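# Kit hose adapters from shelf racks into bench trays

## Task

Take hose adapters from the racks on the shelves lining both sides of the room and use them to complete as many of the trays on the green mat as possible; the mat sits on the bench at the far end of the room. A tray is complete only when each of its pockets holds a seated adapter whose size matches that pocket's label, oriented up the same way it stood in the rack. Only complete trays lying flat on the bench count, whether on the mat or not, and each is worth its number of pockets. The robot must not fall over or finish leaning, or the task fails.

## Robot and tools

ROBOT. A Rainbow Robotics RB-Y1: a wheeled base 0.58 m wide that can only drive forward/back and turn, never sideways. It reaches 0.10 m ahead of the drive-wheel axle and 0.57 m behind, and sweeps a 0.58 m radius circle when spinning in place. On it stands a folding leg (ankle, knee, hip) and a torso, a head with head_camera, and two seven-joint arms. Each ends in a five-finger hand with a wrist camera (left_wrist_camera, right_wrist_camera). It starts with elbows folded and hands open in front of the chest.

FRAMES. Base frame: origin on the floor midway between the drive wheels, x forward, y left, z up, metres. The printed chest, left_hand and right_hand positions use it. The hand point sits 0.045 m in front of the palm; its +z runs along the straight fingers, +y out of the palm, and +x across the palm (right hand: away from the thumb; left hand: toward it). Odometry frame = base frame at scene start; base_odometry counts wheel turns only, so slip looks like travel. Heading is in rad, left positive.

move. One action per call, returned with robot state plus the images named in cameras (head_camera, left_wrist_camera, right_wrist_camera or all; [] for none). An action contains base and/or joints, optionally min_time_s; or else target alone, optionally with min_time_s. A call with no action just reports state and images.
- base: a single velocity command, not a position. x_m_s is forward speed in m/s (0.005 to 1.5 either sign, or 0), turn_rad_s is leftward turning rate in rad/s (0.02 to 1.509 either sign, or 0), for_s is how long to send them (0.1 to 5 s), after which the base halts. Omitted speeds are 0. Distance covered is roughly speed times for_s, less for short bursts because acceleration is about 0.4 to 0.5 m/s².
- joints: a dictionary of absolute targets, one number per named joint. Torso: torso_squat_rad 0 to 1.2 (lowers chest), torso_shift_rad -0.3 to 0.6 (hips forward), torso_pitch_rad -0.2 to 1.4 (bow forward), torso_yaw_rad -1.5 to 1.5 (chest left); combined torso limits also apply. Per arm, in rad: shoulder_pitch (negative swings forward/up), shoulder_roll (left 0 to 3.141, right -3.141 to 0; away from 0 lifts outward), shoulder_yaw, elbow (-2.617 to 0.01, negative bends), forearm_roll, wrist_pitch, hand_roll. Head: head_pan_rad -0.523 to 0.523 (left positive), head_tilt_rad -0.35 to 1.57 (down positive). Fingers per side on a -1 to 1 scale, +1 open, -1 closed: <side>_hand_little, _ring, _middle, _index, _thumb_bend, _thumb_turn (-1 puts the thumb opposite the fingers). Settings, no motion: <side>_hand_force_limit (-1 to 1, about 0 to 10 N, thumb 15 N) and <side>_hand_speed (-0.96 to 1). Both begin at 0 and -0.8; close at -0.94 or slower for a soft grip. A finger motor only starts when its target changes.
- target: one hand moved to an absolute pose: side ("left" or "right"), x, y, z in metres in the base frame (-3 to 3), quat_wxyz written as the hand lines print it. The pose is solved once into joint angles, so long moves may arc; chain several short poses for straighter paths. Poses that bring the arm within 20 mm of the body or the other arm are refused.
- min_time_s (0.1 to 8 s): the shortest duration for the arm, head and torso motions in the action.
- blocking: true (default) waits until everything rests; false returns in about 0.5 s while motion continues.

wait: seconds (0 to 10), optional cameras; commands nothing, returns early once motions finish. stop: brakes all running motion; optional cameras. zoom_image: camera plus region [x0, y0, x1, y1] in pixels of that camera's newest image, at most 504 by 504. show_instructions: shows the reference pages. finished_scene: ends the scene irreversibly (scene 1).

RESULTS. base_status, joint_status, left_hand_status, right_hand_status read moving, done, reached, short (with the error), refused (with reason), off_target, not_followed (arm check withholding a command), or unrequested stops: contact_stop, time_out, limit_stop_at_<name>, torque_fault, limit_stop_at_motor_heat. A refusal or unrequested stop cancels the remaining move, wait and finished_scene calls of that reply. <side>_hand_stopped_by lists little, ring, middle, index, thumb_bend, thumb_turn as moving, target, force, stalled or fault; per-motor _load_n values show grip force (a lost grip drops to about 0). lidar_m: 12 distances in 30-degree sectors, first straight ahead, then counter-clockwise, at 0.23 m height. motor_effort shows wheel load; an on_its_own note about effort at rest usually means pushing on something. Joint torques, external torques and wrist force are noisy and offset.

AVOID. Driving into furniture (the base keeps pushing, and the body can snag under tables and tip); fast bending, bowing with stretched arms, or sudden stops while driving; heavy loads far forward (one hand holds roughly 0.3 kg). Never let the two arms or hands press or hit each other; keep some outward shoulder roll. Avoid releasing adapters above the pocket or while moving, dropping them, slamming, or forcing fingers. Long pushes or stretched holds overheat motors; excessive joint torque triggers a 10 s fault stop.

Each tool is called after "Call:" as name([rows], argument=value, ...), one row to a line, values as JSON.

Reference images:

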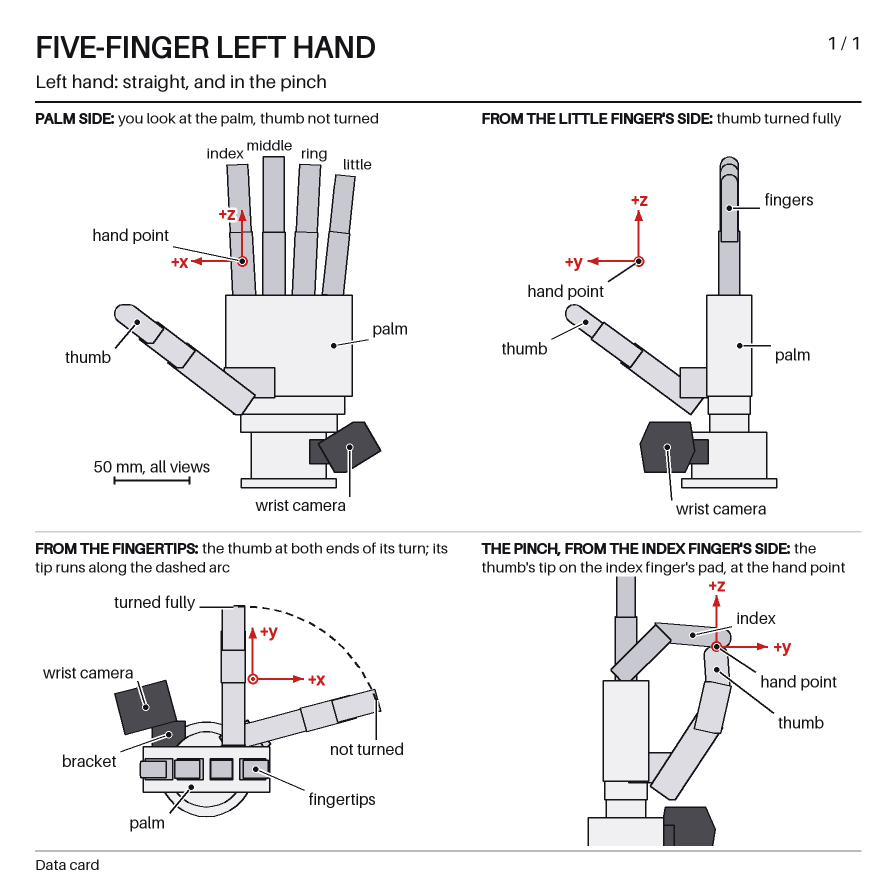

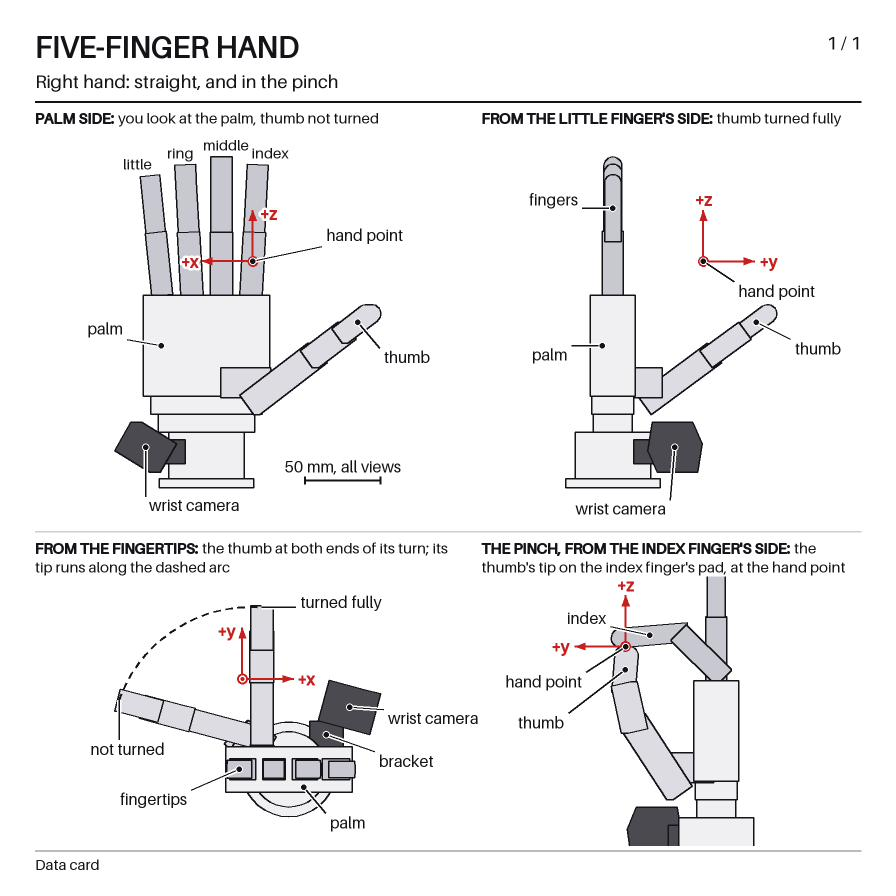

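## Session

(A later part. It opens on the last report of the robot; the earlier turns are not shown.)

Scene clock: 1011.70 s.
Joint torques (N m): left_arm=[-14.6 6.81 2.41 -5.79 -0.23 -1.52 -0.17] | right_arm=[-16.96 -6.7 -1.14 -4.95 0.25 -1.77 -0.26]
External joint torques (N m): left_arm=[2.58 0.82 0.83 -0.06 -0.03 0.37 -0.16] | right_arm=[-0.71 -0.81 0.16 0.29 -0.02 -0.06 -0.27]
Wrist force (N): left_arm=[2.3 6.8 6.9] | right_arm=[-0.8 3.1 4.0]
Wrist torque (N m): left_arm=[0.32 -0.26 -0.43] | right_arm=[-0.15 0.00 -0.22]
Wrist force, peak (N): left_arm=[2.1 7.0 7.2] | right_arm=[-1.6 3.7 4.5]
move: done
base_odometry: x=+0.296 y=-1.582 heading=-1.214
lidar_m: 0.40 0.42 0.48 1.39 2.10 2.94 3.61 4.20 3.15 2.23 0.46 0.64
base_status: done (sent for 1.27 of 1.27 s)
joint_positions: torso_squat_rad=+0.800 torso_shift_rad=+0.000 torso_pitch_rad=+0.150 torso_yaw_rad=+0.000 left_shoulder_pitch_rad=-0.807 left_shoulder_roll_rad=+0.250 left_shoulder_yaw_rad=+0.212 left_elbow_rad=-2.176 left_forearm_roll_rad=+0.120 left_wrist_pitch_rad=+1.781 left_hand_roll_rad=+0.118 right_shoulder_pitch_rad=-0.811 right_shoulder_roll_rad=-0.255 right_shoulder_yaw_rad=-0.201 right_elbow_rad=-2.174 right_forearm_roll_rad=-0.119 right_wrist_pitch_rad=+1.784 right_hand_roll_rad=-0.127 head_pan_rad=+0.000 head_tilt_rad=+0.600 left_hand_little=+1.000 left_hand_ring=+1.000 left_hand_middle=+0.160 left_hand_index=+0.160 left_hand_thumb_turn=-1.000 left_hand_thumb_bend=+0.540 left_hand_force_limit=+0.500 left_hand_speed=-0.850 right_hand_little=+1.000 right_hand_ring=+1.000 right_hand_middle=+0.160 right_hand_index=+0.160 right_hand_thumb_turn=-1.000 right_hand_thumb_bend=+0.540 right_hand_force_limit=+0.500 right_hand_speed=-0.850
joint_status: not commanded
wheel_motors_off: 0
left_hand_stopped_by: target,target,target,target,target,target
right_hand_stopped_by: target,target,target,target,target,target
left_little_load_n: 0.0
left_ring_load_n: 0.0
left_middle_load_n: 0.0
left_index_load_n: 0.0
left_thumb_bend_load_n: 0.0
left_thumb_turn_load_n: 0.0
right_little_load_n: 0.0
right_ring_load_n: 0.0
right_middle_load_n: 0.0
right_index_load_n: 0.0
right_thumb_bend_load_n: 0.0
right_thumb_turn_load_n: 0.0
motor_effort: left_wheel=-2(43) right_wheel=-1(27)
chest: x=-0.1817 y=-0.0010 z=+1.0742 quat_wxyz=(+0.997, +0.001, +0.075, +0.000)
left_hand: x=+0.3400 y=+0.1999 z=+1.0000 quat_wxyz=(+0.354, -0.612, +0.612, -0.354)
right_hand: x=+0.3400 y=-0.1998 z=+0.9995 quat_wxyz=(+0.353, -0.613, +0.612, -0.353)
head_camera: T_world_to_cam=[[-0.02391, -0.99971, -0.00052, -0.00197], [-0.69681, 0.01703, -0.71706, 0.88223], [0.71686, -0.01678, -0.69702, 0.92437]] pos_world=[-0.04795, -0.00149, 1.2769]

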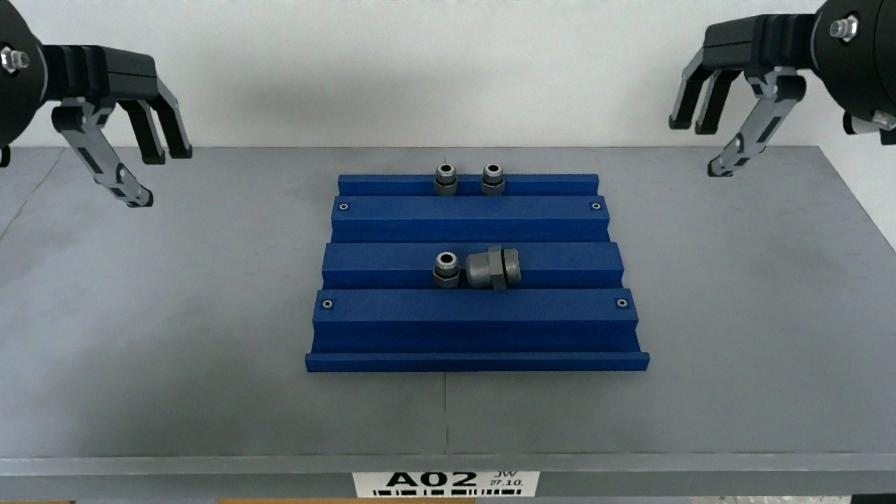

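Call:
move(target={"side":"right","x":0.506,"y":-0.0598,"z":0.965,"quat_wxyz":[0.3536,-0.6124,0.6124,-0.3536]}, min_time_s=1.5)

Call:
move(target={"side":"right","x":0.506,"y":-0.0598,"z":0.867,"quat_wxyz":[0.3536,-0.6124,0.6124,-0.3536]}, min_time_s=1.5, cameras=["right_wrist_camera"])

Call:
zoom_image(camera="right_wrist_camera", region=[180, 80, 460, 330])

Scene clock: 1014.00 s.
Joint torques (N m): left_arm=[-14.86 6.47 2.98 -5.75 -0.37 -1.58 0.05] | right_arm=[-23.46 -7.82 -1.04 -7.84 0.74 -1.32 -0.26]
External joint torques (N m): left_arm=[2.32 0.48 1.41 -0.02 -0.18 0.31 0.05] | right_arm=[0 -2.01 0.29 0.95 0.01 0.29 -0.27]
Wrist force (N): left_arm=[2.1 7.0 6.8] | right_arm=[-1.5 3.7 3.2]
Wrist torque (N m): left_arm=[0.34 -0.23 -0.45] | right_arm=[-0.05 0.11 -0.24]
Wrist force, peak (N): left_arm=[2.3 7.0 7.1] | right_arm=[-1.2 4.2 5.0]
move: done
base_odometry: x=+0.296 y=-1.582 heading=-1.214
lidar_m: 0.40 0.42 0.49 1.39 2.10 2.94 3.63 4.19 3.15 2.23 0.46 0.63
base_status: not commanded
joint_positions: torso_squat_rad=+0.800 torso_shift_rad=+0.000 torso_pitch_rad=+0.150 torso_yaw_rad=+0.000 left_shoulder_pitch_rad=-0.807 left_shoulder_roll_rad=+0.250 left_shoulder_yaw_rad=+0.212 left_elbow_rad=-2.176 left_forearm_roll_rad=+0.120 left_wrist_pitch_rad=+1.781 left_hand_roll_rad=+0.118 right_shoulder_pitch_rad=-1.260 right_shoulder_roll_rad=-0.109 right_shoulder_yaw_rad=-0.002 right_elbow_rad=-1.118 right_forearm_roll_rad=+0.125 right_wrist_pitch_rad=+1.163 right_hand_roll_rad=-0.383 head_pan_rad=+0.000 head_tilt_rad=+0.600 left_hand_little=+1.000 left_hand_ring=+1.000 left_hand_middle=+0.160 left_hand_index=+0.160 left_hand_thumb_turn=-1.000 left_hand_thumb_bend=+0.540 left_hand_force_limit=+0.500 left_hand_speed=-0.850 right_hand_little=+1.000 right_hand_ring=+1.000 right_hand_middle=+0.160 right_hand_index=+0.160 right_hand_thumb_turn=-1.000 right_hand_thumb_bend=+0.540 right_hand_force_limit=+0.500 right_hand_speed=-0.850
joint_status: all done
wheel_motors_off: 0
left_hand_stopped_by: target,target,target,target,target,target
right_hand_stopped_by: target,target,target,target,target,target
left_little_load_n: 0.0
left_ring_load_n: 0.0
left_middle_load_n: 0.0
left_index_load_n: 0.0
left_thumb_bend_load_n: 0.0
left_thumb_turn_load_n: 0.0
right_little_load_n: -0.5
right_ring_load_n: 0.0
right_middle_load_n: 0.0
right_index_load_n: 0.0
right_thumb_bend_load_n: 0.0
right_thumb_turn_load_n: 0.0
motor_effort: left_wheel=-2(5) right_wheel=-1(2)
chest: x=-0.1817 y=-0.0010 z=+1.0742 quat_wxyz=(+0.997, +0.001, +0.075, +0.000)
left_hand: x=+0.3400 y=+0.1999 z=+1.0000 quat_wxyz=(+0.354, -0.612, +0.612, -0.354)
right_hand: x=+0.5059 y=-0.0597 z=+0.9650 quat_wxyz=(+0.354, -0.612, +0.612, -0.354)
right_hand_status: reached (checked arc that bows 42 mm and turns the hand up to 7 deg, planned for 1.5 s): 0 mm and 0.0 deg off.
pictures: none

Scene clock: 1015.83 s.
Joint torques (N m): left_arm=[-14.77 6.56 2.61 -5.97 -0.15 -1.59 -0.26] | right_arm=[-22.63 -4.38 -0.32 -8.53 0.81 -1.69 -0.49]
External joint torques (N m): left_arm=[2.41 0.57 1.04 -0.24 0.05 0.3 -0.25] | right_arm=[0.08 0.05 0.86 0.87 0.05 -0.14 -0.5]
Wrist force (N): left_arm=[2.3 6.8 6.9] | right_arm=[-1.1 3.4 3.4]
Wrist torque (N m): left_arm=[0.30 -0.28 -0.42] | right_arm=[-0.06 0.08 -0.21]
Wrist force, peak (N): left_arm=[2.4 7.0 7.0] | right_arm=[-1.5 4.2 4.5]
move: done
base_odometry: x=+0.296 y=-1.582 heading=-1.214
lidar_m: 0.40 0.43 0.48 1.38 2.11 2.94 3.62 4.20 3.16 2.25 0.47 0.64
base_status: not commanded
joint_positions: torso_squat_rad=+0.800 torso_shift_rad=+0.000 torso_pitch_rad=+0.150 torso_yaw_rad=+0.000 left_shoulder_pitch_rad=-0.807 left_shoulder_roll_rad=+0.250 left_shoulder_yaw_rad=+0.212 left_elbow_rad=-2.176 left_forearm_roll_rad=+0.120 left_wrist_pitch_rad=+1.781 left_hand_roll_rad=+0.118 right_shoulder_pitch_rad=-1.099 right_shoulder_roll_rad=-0.070 right_shoulder_yaw_rad=+0.051 right_elbow_rad=-1.032 right_forearm_roll_rad=+0.198 right_wrist_pitch_rad=+0.931 right_hand_roll_rad=-0.463 head_pan_rad=+0.000 head_tilt_rad=+0.600 left_hand_little=+1.000 left_hand_ring=+1.000 left_hand_middle=+0.160 left_hand_index=+0.160 left_hand_thumb_turn=-1.000 left_hand_thumb_bend=+0.540 left_hand_force_limit=+0.500 left_hand_speed=-0.850 right_hand_little=+1.000 right_hand_ring=+1.000 right_hand_middle=+0.160 right_hand_index=+0.160 right_hand_thumb_turn=-1.000 right_hand_thumb_bend=+0.540 right_hand_force_limit=+0.500 right_hand_speed=-0.850
joint_status: all done
wheel_motors_off: 0
left_hand_stopped_by: target,target,target,target,target,target
right_hand_stopped_by: target,target,target,target,target,target
left_little_load_n: -0.5
left_ring_load_n: -0.5
left_middle_load_n: 0.0
left_index_load_n: 0.0
left_thumb_bend_load_n: 0.0
left_thumb_turn_load_n: 0.0
right_little_load_n: 0.0
right_ring_load_n: 0.0
right_middle_load_n: 0.0
right_index_load_n: 0.0
right_thumb_bend_load_n: 0.0
right_thumb_turn_load_n: 0.0
motor_effort: left_wheel=-2(6) right_wheel=-1(2)
chest: x=-0.1817 y=-0.0010 z=+1.0742 quat_wxyz=(+0.997, +0.001, +0.075, +0.000)
left_hand: x=+0.3400 y=+0.1999 z=+1.0000 quat_wxyz=(+0.354, -0.612, +0.612, -0.354)
right_hand: x=+0.5060 y=-0.0600 z=+0.8670 quat_wxyz=(+0.354, -0.612, +0.612, -0.354)
right_hand_status: reached (checked arc that bows 4 mm and turns the hand up to 0 deg, planned for 1.5 s): 0 mm and 0.0 deg off.
right_wrist_camera: T_world_to_cam=[[-0.51311, -0.27514, -0.81303, 0.94587], [-0.55485, 0.82903, 0.06961, 0.26972], [0.65487, 0.48683, -0.57805, 0.31044]] pos_world=[0.43169, -0.11449, 0.92969]

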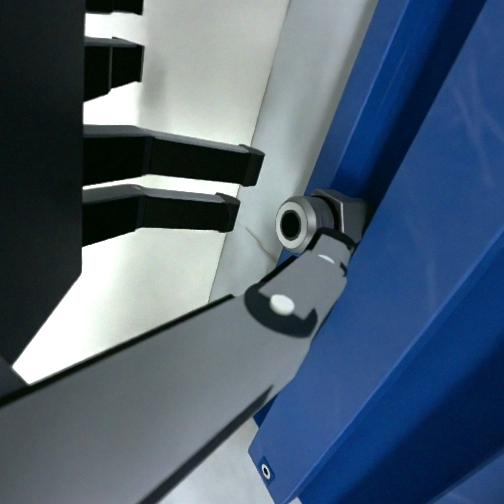

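Scaled by 1.800 from the camera's image (finer frame: 720x720).

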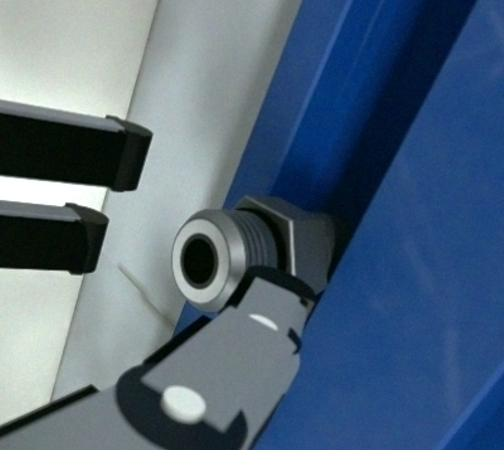

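Call:
move(target={"side":"right","x":0.5055,"y":-0.0598,"z":0.851,"quat_wxyz":[0.3536,-0.6124,0.6124,-0.3536]}, min_time_s=1)

Call:
move(joints={"right_hand_speed":-0.92,"right_hand_index":-0.35,"right_hand_middle":-0.35,"right_hand_thumb_bend":0.0})

Call:
move(target={"side":"right","x":0.505,"y":-0.0598,"z":0.869,"quat_wxyz":[0.3536,-0.6124,0.6124,-0.3536]}, min_time_s=1.5, cameras=["right_wrist_camera"])

Scene clock: 1017.43 s.
Joint torques (N m): left_arm=[-14.52 6.56 2.58 -6.07 -0.32 -1.5 -0.2] | right_arm=[-22.55 -3.87 0.18 -8.48 0.86 -1.62 -0.53]
External joint torques (N m): left_arm=[2.66 0.57 1.01 -0.34 -0.12 0.39 -0.19] | right_arm=[0.04 0.37 1.31 0.98 0.09 -0.09 -0.54]
Wrist force (N): left_arm=[2.0 6.8 6.7] | right_arm=[-0.8 2.9 4.2]
Wrist torque (N m): left_arm=[0.34 -0.23 -0.46] | right_arm=[-0.20 -0.05 -0.22]
Wrist force, peak (N): left_arm=[2.6 7.1 6.9] | right_arm=[-1.6 4.0 4.4]
move: done
base_odometry: x=+0.296 y=-1.582 heading=-1.214
lidar_m: 0.40 0.43 0.49 1.38 2.11 2.95 3.63 4.19 3.14 2.23 0.47 0.64
base_status: not commanded
joint_positions: torso_squat_rad=+0.800 torso_shift_rad=+0.000 torso_pitch_rad=+0.150 torso_yaw_rad=+0.000 left_shoulder_pitch_rad=-0.807 left_shoulder_roll_rad=+0.250 left_shoulder_yaw_rad=+0.212 left_elbow_rad=-2.176 left_forearm_roll_rad=+0.120 left_wrist_pitch_rad=+1.781 left_hand_roll_rad=+0.118 right_shoulder_pitch_rad=-1.081 right_shoulder_roll_rad=-0.064 right_shoulder_yaw_rad=+0.058 right_elbow_rad=-1.004 right_forearm_roll_rad=+0.214 right_wrist_pitch_rad=+0.888 right_hand_roll_rad=-0.481 head_pan_rad=+0.000 head_tilt_rad=+0.600 left_hand_little=+1.000 left_hand_ring=+1.000 left_hand_middle=+0.160 left_hand_index=+0.160 left_hand_thumb_turn=-1.000 left_hand_thumb_bend=+0.540 left_hand_force_limit=+0.500 left_hand_speed=-0.850 right_hand_little=+1.000 right_hand_ring=+1.000 right_hand_middle=+0.160 right_hand_index=+0.160 right_hand_thumb_turn=-1.000 right_hand_thumb_bend=+0.540 right_hand_force_limit=+0.500 right_hand_speed=-0.850
joint_status: all done
wheel_motors_off: 0
left_hand_stopped_by: target,target,target,target,target,target
right_hand_stopped_by: target,target,target,target,target,target
left_little_load_n: 0.0
left_ring_load_n: 0.0
left_middle_load_n: 0.0
left_index_load_n: 0.0
left_thumb_bend_load_n: 0.0
left_thumb_turn_load_n: 0.5
right_little_load_n: 0.0
right_ring_load_n: 0.0
right_middle_load_n: 0.0
right_index_load_n: 0.0
right_thumb_bend_load_n: 0.0
right_thumb_turn_load_n: 0.0
motor_effort: left_wheel=-4(4) right_wheel=-1(2)
chest: x=-0.1817 y=-0.0010 z=+1.0742 quat_wxyz=(+0.997, +0.001, +0.075, +0.000)
left_hand: x=+0.3400 y=+0.1999 z=+1.0000 quat_wxyz=(+0.354, -0.612, +0.612, -0.354)
right_hand: x=+0.5055 y=-0.0601 z=+0.8510 quat_wxyz=(+0.354, -0.612, +0.612, -0.354)
right_hand_status: reached (checked arc that bows 0 mm and turns the hand up to 0 deg, planned for 1.0 s): 0 mm and 0.0 deg off.
pictures: none

Scene clock: 1019.83 s.
Joint torques (N m): left_arm=[-14.73 6.89 2.38 -5.83 -0.18 -1.6 -0.06] | right_arm=[-22.1 -3.95 -0.03 -8.3 0.11 -0.89 -0.56]
External joint torques (N m): left_arm=[2.45 0.9 0.81 -0.1 0.01 0.29 -0.05] | right_arm=[0.49 0.29 1.1 1.16 -0.66 0.64 -0.57]
Wrist force (N): left_arm=[2.1 6.9 6.9] | right_arm=[0.4 1.2 6.0]
Wrist torque (N m): left_arm=[0.32 -0.23 -0.44] | right_arm=[0.07 -0.01 -0.29]
Wrist force, peak (N): left_arm=[2.3 7.0 7.1] | right_arm=[0.0 1.4 7.1]
move: off_target
base_odometry: x=+0.296 y=-1.582 heading=-1.214
lidar_m: 0.40 0.42 0.50 1.38 2.11 2.94 3.62 4.20 3.15 2.25 0.47 0.64
base_status: not commanded
joint_positions: torso_squat_rad=+0.800 torso_shift_rad=+0.000 torso_pitch_rad=+0.150 torso_yaw_rad=+0.000 left_shoulder_pitch_rad=-0.807 left_shoulder_roll_rad=+0.250 left_shoulder_yaw_rad=+0.212 left_elbow_rad=-2.176 left_forearm_roll_rad=+0.120 left_wrist_pitch_rad=+1.781 left_hand_roll_rad=+0.118 right_shoulder_pitch_rad=-1.081 right_shoulder_roll_rad=-0.064 right_shoulder_yaw_rad=+0.058 right_elbow_rad=-1.005 right_forearm_roll_rad=+0.215 right_wrist_pitch_rad=+0.887 right_hand_roll_rad=-0.481 head_pan_rad=+0.000 head_tilt_rad=+0.600 left_hand_little=+1.000 left_hand_ring=+1.000 left_hand_middle=+0.160 left_hand_index=+0.160 left_hand_thumb_turn=-1.000 left_hand_thumb_bend=+0.540 left_hand_force_limit=+0.500 left_hand_speed=-0.850 right_hand_little=+1.000 right_hand_ring=+1.000 right_hand_middle=-0.120 right_hand_index=-0.136 right_hand_thumb_turn=-1.000 right_hand_thumb_bend=+0.385 right_hand_force_limit=+0.500 right_hand_speed=-0.920
joint_status: right_hand_middle off_target (ended at -0.120, target -0.350); right_hand_index off_target (ended at -0.136, target -0.350); right_hand_thumb_bend off_target (ended at +0.385, target +0.000); the others done
wheel_motors_off: 0
left_hand_stopped_by: target,target,target,target,target,target
right_hand_stopped_by: target,target,force,force,force,target
left_little_load_n: 0.0
left_ring_load_n: 0.0
left_middle_load_n: 0.0
left_index_load_n: 0.0
left_thumb_bend_load_n: 0.0
left_thumb_turn_load_n: 0.0
right_little_load_n: 0.0
right_ring_load_n: 0.0
right_middle_load_n: 8.0
right_index_load_n: 9.0
right_thumb_bend_load_n: 11.0
right_thumb_turn_load_n: 1.5
motor_effort: left_wheel=-1(5) right_wheel=+0(2)
chest: x=-0.1817 y=-0.0010 z=+1.0742 quat_wxyz=(+0.997, +0.001, +0.075, +0.000)
left_hand: x=+0.3400 y=+0.1999 z=+1.0000 quat_wxyz=(+0.354, -0.612, +0.612, -0.354)
right_hand: x=+0.5056 y=-0.0601 z=+0.8511 quat_wxyz=(+0.354, -0.612, +0.612, -0.354)
pictures: none

Scene clock: 1021.67 s.
Joint torques (N m): left_arm=[-14.88 6.7 2.8 -5.77 -0.28 -1.69 0.04] | right_arm=[-24.39 -6.96 -2.41 -9.62 0.63 -1.36 0.22]
External joint torques (N m): left_arm=[2.3 0.71 1.23 -0.04 -0.08 0.2 0.05] | right_arm=[-1.72 -2.57 -1.23 -0.23 -0.14 0.18 0.21]
Wrist force (N): left_arm=[2.3 6.9 7.0] | right_arm=[-0.1 4.6 4.2]
Wrist torque (N m): left_arm=[0.30 -0.25 -0.43] | right_arm=[0.01 -0.10 0.03]
Wrist force, peak (N): left_arm=[2.2 6.9 7.2] | right_arm=[-1.2 3.8 7.7]
move: done
base_odometry: x=+0.296 y=-1.582 heading=-1.214
lidar_m: 0.39 0.42 0.49 1.38 2.10 2.95 3.62 4.20 3.14 2.24 0.46 0.64
base_status: not commanded
joint_positions: torso_squat_rad=+0.800 torso_shift_rad=+0.000 torso_pitch_rad=+0.150 torso_yaw_rad=+0.000 left_shoulder_pitch_rad=-0.807 left_shoulder_roll_rad=+0.250 left_shoulder_yaw_rad=+0.212 left_elbow_rad=-2.176 left_forearm_roll_rad=+0.120 left_wrist_pitch_rad=+1.781 left_hand_roll_rad=+0.118 right_shoulder_pitch_rad=-1.097 right_shoulder_roll_rad=-0.070 right_shoulder_yaw_rad=+0.051 right_elbow_rad=-1.044 right_forearm_roll_rad=+0.197 right_wrist_pitch_rad=+0.941 right_hand_roll_rad=-0.460 head_pan_rad=+0.000 head_tilt_rad=+0.600 left_hand_little=+1.000 left_hand_ring=+1.000 left_hand_middle=+0.160 left_hand_index=+0.160 left_hand_thumb_turn=-1.000 left_hand_thumb_bend=+0.540 left_hand_force_limit=+0.500 left_hand_speed=-0.850 right_hand_little=+1.000 right_hand_ring=+1.000 right_hand_middle=-0.120 right_hand_index=-0.136 right_hand_thumb_turn=-1.000 right_hand_thumb_bend=+0.385 right_hand_force_limit=+0.500 right_hand_speed=-0.920
joint_status: all done
wheel_motors_off: 0
left_hand_stopped_by: target,target,target,target,target,target
right_hand_stopped_by: target,target,force,force,force,target
left_little_load_n: 0.0
left_ring_load_n: 0.0
left_middle_load_n: 0.0
left_index_load_n: 0.0
left_thumb_bend_load_n: 0.0
left_thumb_turn_load_n: 0.0
right_little_load_n: 0.0
right_ring_load_n: 0.0
right_middle_load_n: 6.0
right_index_load_n: 9.0
right_thumb_bend_load_n: 11.0
right_thumb_turn_load_n: 1.5
motor_effort: left_wheel=+0(4) right_wheel=-1(2)
chest: x=-0.1817 y=-0.0010 z=+1.0742 quat_wxyz=(+0.997, +0.001, +0.075, +0.000)
left_hand: x=+0.3400 y=+0.1999 z=+1.0000 quat_wxyz=(+0.354, -0.612, +0.612, -0.354)
right_hand: x=+0.5048 y=-0.0596 z=+0.8684 quat_wxyz=(+0.353, -0.613, +0.612, -0.353)
right_hand_status: reached (checked arc that bows 0 mm and turns the hand up to 0 deg, planned for 1.5 s): 1 mm and 0.1 deg off.
right_wrist_camera: T_world_to_cam=[[-0.51381, -0.27541, -0.8125, 0.94649], [-0.55517, 0.82877, 0.07015, 0.26827], [0.65406, 0.48712, -0.57873, 0.3129]] pos_world=[0.43059, -0.11408, 0.93129]

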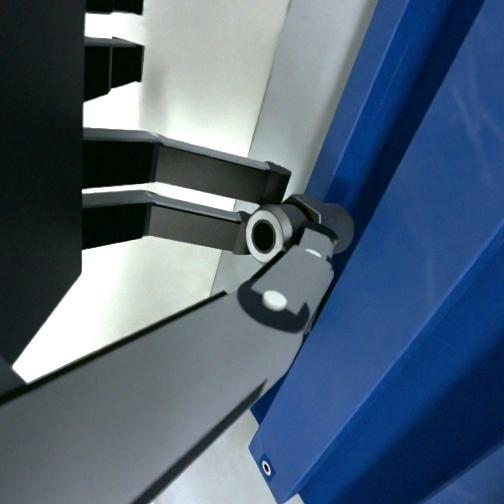

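Call:
move(target={"side":"right","x":0.498,"y":-0.0598,"z":0.95,"quat_wxyz":[0.3536,-0.6124,0.6124,-0.3536]}, min_time_s=1)

Call:
move(joints={"right_shoulder_pitch_rad":-0.811,"right_shoulder_roll_rad":-0.255,"right_shoulder_yaw_rad":-0.201,"right_elbow_rad":-2.174,"right_forearm_roll_rad":-0.119,"right_wrist_pitch_rad":1.784,"right_hand_roll_rad":-0.127}, min_time_s=1.4)

Call:
move(target={"side":"left","x":0.5141,"y":-0.0269,"z":0.965,"quat_wxyz":[0.3536,-0.6124,0.6124,-0.3536]}, min_time_s=1.6)

Call:
move(target={"side":"left","x":0.5141,"y":-0.0269,"z":0.8765,"quat_wxyz":[0.3536,-0.6124,0.6124,-0.3536]}, min_time_s=1.5, cameras=["left_wrist_camera"])

Call:
zoom_image(camera="left_wrist_camera", region=[50, 80, 330, 330])

Scene clock: 1023.43 s.
Joint torques (N m): left_arm=[-14.55 6.59 2.41 -5.93 -0.07 -1.64 -0.09] | right_arm=[-24.29 -7.43 -2.24 -8.68 0.65 -1.58 0.12]
External joint torques (N m): left_arm=[2.63 0.6 0.83 -0.2 0.12 0.25 -0.08] | right_arm=[-1.3 -2.2 -0.9 0.12 -0.09 0.02 0.11]
Wrist force (N): left_arm=[2.4 6.7 7.0] | right_arm=[-1.0 3.9 4.1]
Wrist torque (N m): left_arm=[0.28 -0.27 -0.42] | right_arm=[-0.13 0.06 -0.04]
Wrist force, peak (N): left_arm=[2.6 7.0 6.9] | right_arm=[-1.4 4.9 4.9]
move: done
base_odometry: x=+0.296 y=-1.582 heading=-1.214
lidar_m: 0.39 0.42 0.49 1.39 2.12 2.93 3.61 4.20 3.14 2.24 0.45 0.63
base_status: not commanded
joint_positions: torso_squat_rad=+0.800 torso_shift_rad=+0.000 torso_pitch_rad=+0.150 torso_yaw_rad=+0.000 left_shoulder_pitch_rad=-0.807 left_shoulder_roll_rad=+0.250 left_shoulder_yaw_rad=+0.212 left_elbow_rad=-2.176 left_forearm_roll_rad=+0.120 left_wrist_pitch_rad=+1.781 left_hand_roll_rad=+0.118 right_shoulder_pitch_rad=-1.199 right_shoulder_roll_rad=-0.096 right_shoulder_yaw_rad=+0.012 right_elbow_rad=-1.179 right_forearm_roll_rad=+0.140 right_wrist_pitch_rad=+1.166 right_hand_roll_rad=-0.388 head_pan_rad=+0.000 head_tilt_rad=+0.600 left_hand_little=+1.000 left_hand_ring=+1.000 left_hand_middle=+0.160 left_hand_index=+0.160 left_hand_thumb_turn=-1.000 left_hand_thumb_bend=+0.540 left_hand_force_limit=+0.500 left_hand_speed=-0.850 right_hand_little=+1.000 right_hand_ring=+1.000 right_hand_middle=-0.120 right_hand_index=-0.136 right_hand_thumb_turn=-1.000 right_hand_thumb_bend=+0.385 right_hand_force_limit=+0.500 right_hand_speed=-0.920
joint_status: all done
wheel_motors_off: 0
left_hand_stopped_by: target,target,target,target,target,target
right_hand_stopped_by: target,target,force,force,force,target
left_little_load_n: 0.0
left_ring_load_n: 0.0
left_middle_load_n: 0.0
left_index_load_n: -0.5
left_thumb_bend_load_n: 0.0
left_thumb_turn_load_n: 0.0
right_little_load_n: 0.0
right_ring_load_n: 0.0
right_middle_load_n: 5.5
right_index_load_n: 9.0
right_thumb_bend_load_n: 11.0
right_thumb_turn_load_n: 1.5
motor_effort: left_wheel=+0(4) right_wheel=-1(2)
chest: x=-0.1817 y=-0.0010 z=+1.0742 quat_wxyz=(+0.997, +0.001, +0.075, +0.000)
left_hand: x=+0.3400 y=+0.1999 z=+1.0000 quat_wxyz=(+0.354, -0.612, +0.612, -0.354)
right_hand: x=+0.4980 y=-0.0596 z=+0.9495 quat_wxyz=(+0.353, -0.613, +0.612, -0.353)
right_hand_status: reached (checked arc that bows 3 mm and turns the hand up to 0 deg, planned for 1.0 s): 0 mm and 0.1 deg off.
pictures: none

Scene clock: 1025.20 s.
Joint torques (N m): left_arm=[-14.7 7.29 2.51 -5.62 -0.24 -1.63 -0.17] | right_arm=[-17.54 -7.8 -1.2 -5.27 0.04 -1.92 -0.13]
External joint torques (N m): left_arm=[2.48 1.3 0.94 0.11 -0.04 0.26 -0.16] | right_arm=[-1.29 -1.9 0.1 -0.03 -0.23 -0.22 -0.14]
Wrist force (N): left_arm=[2.3 6.8 6.8] | right_arm=[-0.6 4.3 4.3]
Wrist torque (N m): left_arm=[0.31 -0.25 -0.44] | right_arm=[-0.11 -0.02 0.01]
Wrist force, peak (N): left_arm=[2.5 6.9 7.0] | right_arm=[-0.4 5.3 5.1]
move: done
base_odometry: x=+0.296 y=-1.582 heading=-1.214
lidar_m: 0.40 0.42 0.49 1.39 2.12 2.94 3.62 4.20 3.15 2.24 0.46 0.64
base_status: not commanded
joint_positions: torso_squat_rad=+0.800 torso_shift_rad=+0.000 torso_pitch_rad=+0.150 torso_yaw_rad=+0.000 left_shoulder_pitch_rad=-0.807 left_shoulder_roll_rad=+0.250 left_shoulder_yaw_rad=+0.212 left_elbow_rad=-2.176 left_forearm_roll_rad=+0.120 left_wrist_pitch_rad=+1.781 left_hand_roll_rad=+0.118 right_shoulder_pitch_rad=-0.811 right_shoulder_roll_rad=-0.255 right_shoulder_yaw_rad=-0.201 right_elbow_rad=-2.174 right_forearm_roll_rad=-0.119 right_wrist_pitch_rad=+1.784 right_hand_roll_rad=-0.127 head_pan_rad=+0.000 head_tilt_rad=+0.600 left_hand_little=+1.000 left_hand_ring=+1.000 left_hand_middle=+0.160 left_hand_index=+0.160 left_hand_thumb_turn=-1.000 left_hand_thumb_bend=+0.540 left_hand_force_limit=+0.500 left_hand_speed=-0.850 right_hand_little=+1.000 right_hand_ring=+1.000 right_hand_middle=-0.120 right_hand_index=-0.136 right_hand_thumb_turn=-1.000 right_hand_thumb_bend=+0.385 right_hand_force_limit=+0.500 right_hand_speed=-0.920
joint_status: all done
wheel_motors_off: 0
left_hand_stopped_by: target,target,target,target,target,target
right_hand_stopped_by: target,target,force,force,force,target
left_little_load_n: 0.0
left_ring_load_n: 0.0
left_middle_load_n: -0.5
left_index_load_n: 0.0
left_thumb_bend_load_n: 0.0
left_thumb_turn_load_n: 0.0
right_little_load_n: 0.0
right_ring_load_n: 0.0
right_middle_load_n: 5.5
right_index_load_n: 9.0
right_thumb_bend_load_n: 10.5
right_thumb_turn_load_n: 2.0
motor_effort: left_wheel=-3(4) right_wheel=-2(2)
chest: x=-0.1817 y=-0.0010 z=+1.0742 quat_wxyz=(+0.997, +0.001, +0.075, +0.000)
left_hand: x=+0.3400 y=+0.1999 z=+1.0000 quat_wxyz=(+0.354, -0.612, +0.612, -0.354)
right_hand: x=+0.3399 y=-0.1997 z=+0.9994 quat_wxyz=(+0.353, -0.613, +0.613, -0.353)
pictures: none

Scene clock: 1027.30 s.
Joint torques (N m): left_arm=[-20.65 7.42 0.3 -9.11 -0.83 -1.04 -0.06] | right_arm=[-17.73 -7.4 -1.34 -5.23 0.15 -2.07 -0.09]
External joint torques (N m): left_arm=[4.94 0.44 -1.05 0.9 -0.02 0.54 -0.05] | right_arm=[-1.49 -1.51 -0.03 0.01 -0.12 -0.36 -0.1]
Wrist force (N): left_arm=[2.3 6.8 6.8] | right_arm=[-1.5 3.7 4.7]
Wrist torque (N m): left_arm=[0.32 -0.27 -0.28] | right_arm=[-0.17 0.14 -0.07]
Wrist force, peak (N): left_arm=[1.9 7.2 8.1] | right_arm=[-1.4 4.7 5.1]
move: done
base_odometry: x=+0.296 y=-1.582 heading=-1.214
lidar_m: 0.39 0.43 0.49 1.38 2.11 2.94 3.62 4.18 3.14 2.25 0.46 0.64
base_status: not commanded
joint_positions: torso_squat_rad=+0.800 torso_shift_rad=+0.000 torso_pitch_rad=+0.150 torso_yaw_rad=+0.000 left_shoulder_pitch_rad=-1.500 left_shoulder_roll_rad=+0.001 left_shoulder_yaw_rad=-0.060 left_elbow_rad=-0.714 left_forearm_roll_rad=-0.225 left_wrist_pitch_rad=+1.020 left_hand_roll_rad=+0.603 right_shoulder_pitch_rad=-0.811 right_shoulder_roll_rad=-0.255 right_shoulder_yaw_rad=-0.201 right_elbow_rad=-2.174 right_forearm_roll_rad=-0.119 right_wrist_pitch_rad=+1.784 right_hand_roll_rad=-0.127 head_pan_rad=+0.000 head_tilt_rad=+0.600 left_hand_little=+1.000 left_hand_ring=+1.000 left_hand_middle=+0.160 left_hand_index=+0.160 left_hand_thumb_turn=-1.000 left_hand_thumb_bend=+0.540 left_hand_force_limit=+0.500 left_hand_speed=-0.850 right_hand_little=+1.000 right_hand_ring=+1.000 right_hand_middle=-0.120 right_hand_index=-0.136 right_hand_thumb_turn=-1.000 right_hand_thumb_bend=+0.385 right_hand_force_limit=+0.500 right_hand_speed=-0.920
joint_status: all done
wheel_motors_off: 0
left_hand_stopped_by: target,target,target,target,target,target
right_hand_stopped_by: target,target,force,force,force,target
left_little_load_n: 0.0
left_ring_load_n: 0.0
left_middle_load_n: 0.0
left_index_load_n: 0.0
left_thumb_bend_load_n: 0.0
left_thumb_turn_load_n: 0.0
right_little_load_n: 0.0
right_ring_load_n: 0.0
right_middle_load_n: 5.5
right_index_load_n: 9.0
right_thumb_bend_load_n: 10.5
right_thumb_turn_load_n: 1.5
motor_effort: left_wheel=+0(4) right_wheel=-1(2)
chest: x=-0.1817 y=-0.0010 z=+1.0742 quat_wxyz=(+0.997, +0.001, +0.075, +0.000)
left_hand: x=+0.5140 y=-0.0271 z=+0.9655 quat_wxyz=(+0.354, -0.612, +0.612, -0.355)
left_hand_status: reached (checked arc that bows 59 mm and turns the hand up to 10 deg, planned for 1.6 s): 1 mm and 0.1 deg off.
right_hand: x=+0.3399 y=-0.1997 z=+0.9994 quat_wxyz=(+0.353, -0.613, +0.613, -0.353)
pictures: none

Scene clock: 1029.13 s.
Joint torques (N m): left_arm=[-20.26 5.2 0.24 -8.94 -1.21 -1.34 0.33] | right_arm=[-17.73 -7.38 -1.29 -5.07 0.15 -1.9 -0.15]
External joint torques (N m): left_arm=[5.07 -0.64 -1.54 0.72 -0.33 0.01 0.34] | right_arm=[-1.48 -1.49 0.01 0.18 -0.12 -0.19 -0.16]
Wrist force (N): left_arm=[2.4 6.8 6.8] | right_arm=[-1.0 3.8 4.4]
Wrist torque (N m): left_arm=[0.32 -0.29 -0.25] | right_arm=[-0.15 0.04 -0.06]
Wrist force, peak (N): left_arm=[2.4 7.2 7.0] | right_arm=[-0.9 4.9 4.9]
move: done
base_odometry: x=+0.296 y=-1.582 heading=-1.214
lidar_m: 0.40 0.42 0.48 1.38 2.10 2.94 3.62 4.19 3.16 2.24 0.46 0.62
base_status: not commanded
joint_positions: torso_squat_rad=+0.800 torso_shift_rad=+0.000 torso_pitch_rad=+0.150 torso_yaw_rad=+0.000 left_shoulder_pitch_rad=-1.397 left_shoulder_roll_rad=+0.000 left_shoulder_yaw_rad=-0.244 left_elbow_rad=-0.586 left_forearm_roll_rad=-0.230 left_wrist_pitch_rad=+0.825 left_hand_roll_rad=+0.792 right_shoulder_pitch_rad=-0.811 right_shoulder_roll_rad=-0.255 right_shoulder_yaw_rad=-0.201 right_elbow_rad=-2.174 right_forearm_roll_rad=-0.119 right_wrist_pitch_rad=+1.784 right_hand_roll_rad=-0.127 head_pan_rad=+0.000 head_tilt_rad=+0.600 left_hand_little=+1.000 left_hand_ring=+1.000 left_hand_middle=+0.160 left_hand_index=+0.160 left_hand_thumb_turn=-1.000 left_hand_thumb_bend=+0.540 left_hand_force_limit=+0.500 left_hand_speed=-0.850 right_hand_little=+1.000 right_hand_ring=+1.000 right_hand_middle=-0.120 right_hand_index=-0.136 right_hand_thumb_turn=-1.000 right_hand_thumb_bend=+0.385 right_hand_force_limit=+0.500 right_hand_speed=-0.920
joint_status: all done
wheel_motors_off: 0
left_hand_stopped_by: target,target,target,target,target,target
right_hand_stopped_by: target,target,force,force,force,target
left_little_load_n: 0.0
left_ring_load_n: 0.0
left_middle_load_n: 0.0
left_index_load_n: 0.0
left_thumb_bend_load_n: 0.5
left_thumb_turn_load_n: 0.0
right_little_load_n: 0.0
right_ring_load_n: -0.5
right_middle_load_n: 5.5
right_index_load_n: 9.5
right_thumb_bend_load_n: 11.0
right_thumb_turn_load_n: 1.5
motor_effort: left_wheel=-3(4) right_wheel=+0(2)
chest: x=-0.1817 y=-0.0010 z=+1.0742 quat_wxyz=(+0.997, +0.001, +0.075, +0.000)
left_hand: x=+0.5142 y=-0.0265 z=+0.8772 quat_wxyz=(+0.354, -0.612, +0.612, -0.355)
left_hand_status: reached (checked arc that bows 2 mm and turns the hand up to 1 deg, planned for 1.5 s): 1 mm and 0.2 deg off.
right_hand: x=+0.3399 y=-0.1997 z=+0.9994 quat_wxyz=(+0.353, -0.613, +0.613, -0.353)
left_wrist_camera: T_world_to_cam=[[0.48886, -0.21977, 0.84422, -0.99484], [-0.53361, -0.84092, 0.09008, 0.17288], [0.69013, -0.49452, -0.52837, 0.20537]] pos_world=[0.43686, 0.02829, 0.93281]

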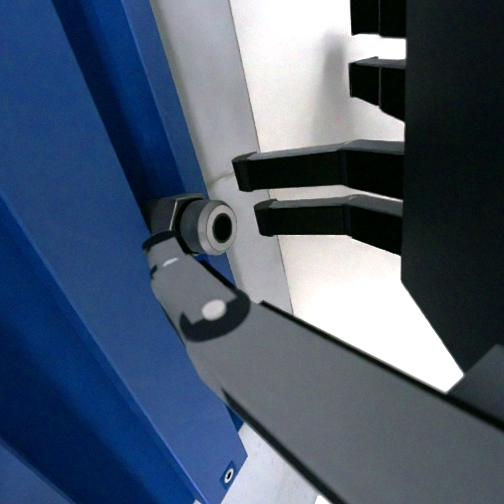

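Scaled by 1.800 from the camera's image (finer frame: 720x720).

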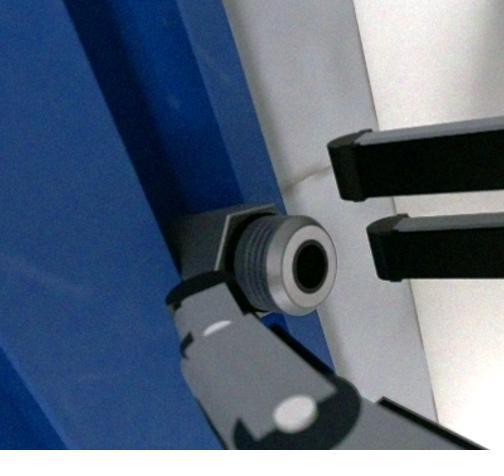

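Call:
move(target={"side":"left","x":0.5135,"y":-0.0277,"z":0.857,"quat_wxyz":[0.3536,-0.6124,0.6124,-0.3536]}, min_time_s=1)

Call:
move(joints={"left_hand_speed":-0.92,"left_hand_index":-0.35,"left_hand_middle":-0.35,"left_hand_thumb_bend":0.0})

Call:
move(target={"side":"left","x":0.5125,"y":-0.0277,"z":0.876,"quat_wxyz":[0.3536,-0.6124,0.6124,-0.3536]}, min_time_s=1.5, cameras=["left_wrist_camera"])

Scene clock: 1030.87 s.
Joint torques (N m): left_arm=[-22.88 5.12 0.76 -8.2 -0.55 -1.24 0.3] | right_arm=[-17.54 -7.46 -1.33 -5.13 0.25 -1.92 -0.04]
External joint torques (N m): left_arm=[2.39 -0.7 -1.06 1.09 0.33 0.01 0.31] | right_arm=[-1.3 -1.57 -0.02 0.11 -0.02 -0.21 -0.05]
Wrist force (N): left_arm=[2.4 7.0 6.9] | right_arm=[-1.5 4.4 4.5]
Wrist torque (N m): left_arm=[0.34 -0.27 -0.27] | right_arm=[-0.04 0.14 -0.06]
Wrist force, peak (N): left_arm=[2.4 6.9 7.0] | right_arm=[-1.2 5.1 4.5]
move: done
base_odometry: x=+0.296 y=-1.582 heading=-1.214
lidar_m: 0.40 0.43 0.49 1.39 2.10 2.94 3.61 4.20 3.16 2.24 0.45 0.64
base_status: not commanded
joint_positions: torso_squat_rad=+0.800 torso_shift_rad=+0.000 torso_pitch_rad=+0.150 torso_yaw_rad=+0.000 left_shoulder_pitch_rad=-1.397 left_shoulder_roll_rad=+0.000 left_shoulder_yaw_rad=-0.312 left_elbow_rad=-0.517 left_forearm_roll_rad=-0.220 left_wrist_pitch_rad=+0.765 left_hand_roll_rad=+0.863 right_shoulder_pitch_rad=-0.811 right_shoulder_roll_rad=-0.255 right_shoulder_yaw_rad=-0.201 right_elbow_rad=-2.174 right_forearm_roll_rad=-0.119 right_wrist_pitch_rad=+1.784 right_hand_roll_rad=-0.127 head_pan_rad=+0.000 head_tilt_rad=+0.600 left_hand_little=+1.000 left_hand_ring=+1.000 left_hand_middle=+0.160 left_hand_index=+0.160 left_hand_thumb_turn=-1.000 left_hand_thumb_bend=+0.540 left_hand_force_limit=+0.500 left_hand_speed=-0.850 right_hand_little=+1.000 right_hand_ring=+1.000 right_hand_middle=-0.120 right_hand_index=-0.136 right_hand_thumb_turn=-1.000 right_hand_thumb_bend=+0.385 right_hand_force_limit=+0.500 right_hand_speed=-0.920
joint_status: all done
wheel_motors_off: 0
left_hand_stopped_by: target,target,target,target,target,target
right_hand_stopped_by: target,target,force,force,force,target
left_little_load_n: 0.0
left_ring_load_n: 0.0
left_middle_load_n: 0.0
left_index_load_n: 0.0
left_thumb_bend_load_n: 0.0
left_thumb_turn_load_n: 0.0
right_little_load_n: 0.0
right_ring_load_n: 0.0
right_middle_load_n: 5.5
right_index_load_n: 9.0
right_thumb_bend_load_n: 11.0
right_thumb_turn_load_n: 1.5
motor_effort: left_wheel=+0(4) right_wheel=-1(2)
chest: x=-0.1817 y=-0.0010 z=+1.0742 quat_wxyz=(+0.997, +0.001, +0.075, +0.000)
left_hand: x=+0.5135 y=-0.0270 z=+0.8575 quat_wxyz=(+0.354, -0.612, +0.612, -0.355)
left_hand_status: reached (checked arc that bows 2 mm and turns the hand up to 0 deg, planned for 1.0 s): 1 mm and 0.2 deg off.
right_hand: x=+0.3399 y=-0.1997 z=+0.9994 quat_wxyz=(+0.353, -0.613, +0.613, -0.353)
pictures: none

Scene clock: 1033.40 s.
Joint torques (N m): left_arm=[-18.51 2.88 0.45 -7.12 0.24 -0.07 0.17] | right_arm=[-17.87 -7.53 -1.25 -5.25 0.2 -1.93 -0.11]
External joint torques (N m): left_arm=[6.78 -2.95 -1.38 2.17 1.11 1.18 0.18] | right_arm=[-1.62 -1.64 0.05 -0.01 -0.07 -0.23 -0.11]
Wrist force (N): left_arm=[1.5 2.0 6.3] | right_arm=[-1.4 4.2 3.9]
Wrist torque (N m): left_arm=[0.31 -0.27 -0.21] | right_arm=[-0.10 0.13 -0.06]
Wrist force, peak (N): left_arm=[1.2 -2.8 13.3] | right_arm=[-1.7 4.6 5.0]
move: off_target
base_odometry: x=+0.296 y=-1.582 heading=-1.214
lidar_m: 0.40 0.42 0.49 1.40 2.11 2.94 3.62 4.19 3.14 2.24 0.46 0.64
base_status: not commanded
joint_positions: torso_squat_rad=+0.800 torso_shift_rad=+0.000 torso_pitch_rad=+0.150 torso_yaw_rad=+0.000 left_shoulder_pitch_rad=-1.398 left_shoulder_roll_rad=+0.001 left_shoulder_yaw_rad=-0.312 left_elbow_rad=-0.517 left_forearm_roll_rad=-0.221 left_wrist_pitch_rad=+0.765 left_hand_roll_rad=+0.863 right_shoulder_pitch_rad=-0.811 right_shoulder_roll_rad=-0.255 right_shoulder_yaw_rad=-0.201 right_elbow_rad=-2.174 right_forearm_roll_rad=-0.119 right_wrist_pitch_rad=+1.784 right_hand_roll_rad=-0.127 head_pan_rad=+0.000 head_tilt_rad=+0.600 left_hand_little=+1.000 left_hand_ring=+1.000 left_hand_middle=-0.054 left_hand_index=-0.047 left_hand_thumb_turn=-1.000 left_hand_thumb_bend=+0.298 left_hand_force_limit=+0.500 left_hand_speed=-0.920 right_hand_little=+1.000 right_hand_ring=+1.000 right_hand_middle=-0.120 right_hand_index=-0.136 right_hand_thumb_turn=-1.000 right_hand_thumb_bend=+0.385 right_hand_force_limit=+0.500 right_hand_speed=-0.920
joint_status: left_hand_middle off_target (ended at -0.054, target -0.350); left_hand_index off_target (ended at -0.047, target -0.350); left_hand_thumb_bend off_target (ended at +0.298, target +0.000); the others done
wheel_motors_off: 0
left_hand_stopped_by: target,target,force,force,force,target
right_hand_stopped_by: target,target,force,force,force,target
left_little_load_n: 0.0
left_ring_load_n: 0.0
left_middle_load_n: 10.5
left_index_load_n: 10.5
left_thumb_bend_load_n: 11.0
left_thumb_turn_load_n: 0.0
right_little_load_n: 0.0
right_ring_load_n: 0.0
right_middle_load_n: 5.5
right_index_load_n: 9.0
right_thumb_bend_load_n: 10.5
right_thumb_turn_load_n: 2.0
motor_effort: left_wheel=-2(6) right_wheel=-1(2)
chest: x=-0.1817 y=-0.0010 z=+1.0742 quat_wxyz=(+0.997, +0.001, +0.075, +0.000)
left_hand: x=+0.5139 y=-0.0270 z=+0.8585 quat_wxyz=(+0.354, -0.612, +0.612, -0.356)
right_hand: x=+0.3399 y=-0.1997 z=+0.9994 quat_wxyz=(+0.353, -0.613, +0.613, -0.353)
pictures: none

Scene clock: 1035.23 s.
Joint torques (N m): left_arm=[-23.59 7.14 3.84 -10.87 -0.97 -1.05 -0.15] | right_arm=[-17.9 -7.36 -1.2 -5.15 0.33 -1.85 -0.1]
External joint torques (N m): left_arm=[1.74 1.25 1.76 -1.5 -0.06 0.26 -0.15] | right_arm=[-1.65 -1.47 0.11 0.1 0.05 -0.14 -0.11]
Wrist force (N): left_arm=[2.2 7.6 7.2] | right_arm=[-0.9 4.1 4.5]
Wrist torque (N m): left_arm=[0.34 -0.22 -0.46] | right_arm=[-0.13 0.03 0.00]
Wrist force, peak (N): left_arm=[3.3 4.6 15.2] | right_arm=[-1.5 4.8 4.9]
move: done
base_odometry: x=+0.296 y=-1.582 heading=-1.214
lidar_m: 0.40 0.41 0.48 1.38 2.11 2.93 3.61 4.19 3.15 2.24 0.46 0.64
base_status: not commanded
joint_positions: torso_squat_rad=+0.800 torso_shift_rad=+0.000 torso_pitch_rad=+0.150 torso_yaw_rad=+0.000 left_shoulder_pitch_rad=-1.402 left_shoulder_roll_rad=+0.012 left_shoulder_yaw_rad=-0.300 left_elbow_rad=-0.585 left_forearm_roll_rad=-0.191 left_wrist_pitch_rad=+0.834 left_hand_roll_rad=+0.817 right_shoulder_pitch_rad=-0.811 right_shoulder_roll_rad=-0.255 right_shoulder_yaw_rad=-0.201 right_elbow_rad=-2.174 right_forearm_roll_rad=-0.119 right_wrist_pitch_rad=+1.784 right_hand_roll_rad=-0.127 head_pan_rad=+0.000 head_tilt_rad=+0.600 left_hand_little=+1.000 left_hand_ring=+1.000 left_hand_middle=-0.054 left_hand_index=-0.047 left_hand_thumb_turn=-1.000 left_hand_thumb_bend=+0.298 left_hand_force_limit=+0.500 left_hand_speed=-0.920 right_hand_little=+1.000 right_hand_ring=+1.000 right_hand_middle=-0.120 right_hand_index=-0.136 right_hand_thumb_turn=-1.000 right_hand_thumb_bend=+0.385 right_hand_force_limit=+0.500 right_hand_speed=-0.920
joint_status: all done
wheel_motors_off: 0
left_hand_stopped_by: target,target,force,force,force,target
right_hand_stopped_by: target,target,force,force,force,target
left_little_load_n: 0.5
left_ring_load_n: 0.0
left_middle_load_n: 10.0
left_index_load_n: 10.5
left_thumb_bend_load_n: 11.5
left_thumb_turn_load_n: 1.0
right_little_load_n: 0.0
right_ring_load_n: 0.0
right_middle_load_n: 5.5
right_index_load_n: 9.0
right_thumb_bend_load_n: 11.0
right_thumb_turn_load_n: 1.5
motor_effort: left_wheel=-3(5) right_wheel=-1(2)
chest: x=-0.1817 y=-0.0010 z=+1.0742 quat_wxyz=(+0.997, +0.001, +0.075, +0.000)
left_hand: x=+0.5125 y=-0.0278 z=+0.8757 quat_wxyz=(+0.353, -0.613, +0.613, -0.352)
left_hand_status: reached (checked arc that bows 2 mm and turns the hand up to 0 deg, planned for 1.5 s): 0 mm and 0.1 deg off.
right_hand: x=+0.3399 y=-0.1997 z=+0.9994 quat_wxyz=(+0.353, -0.613, +0.613, -0.353)
left_wrist_camera: T_world_to_cam=[[0.49275, -0.22168, 0.84146, -0.99265], [-0.5325, -0.84162, 0.09011, 0.17042], [0.68822, -0.49248, -0.53275, 0.21001]] pos_world=[0.43534, 0.02681, 0.93181]

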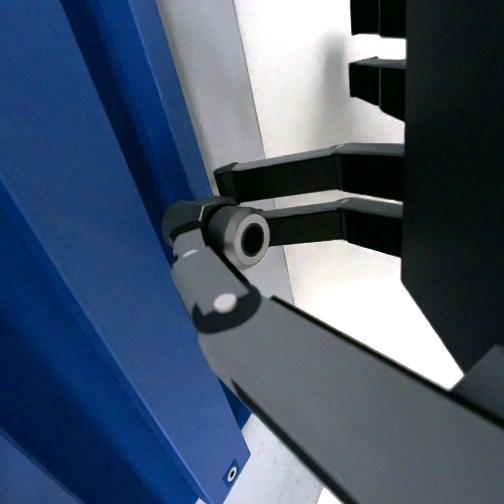

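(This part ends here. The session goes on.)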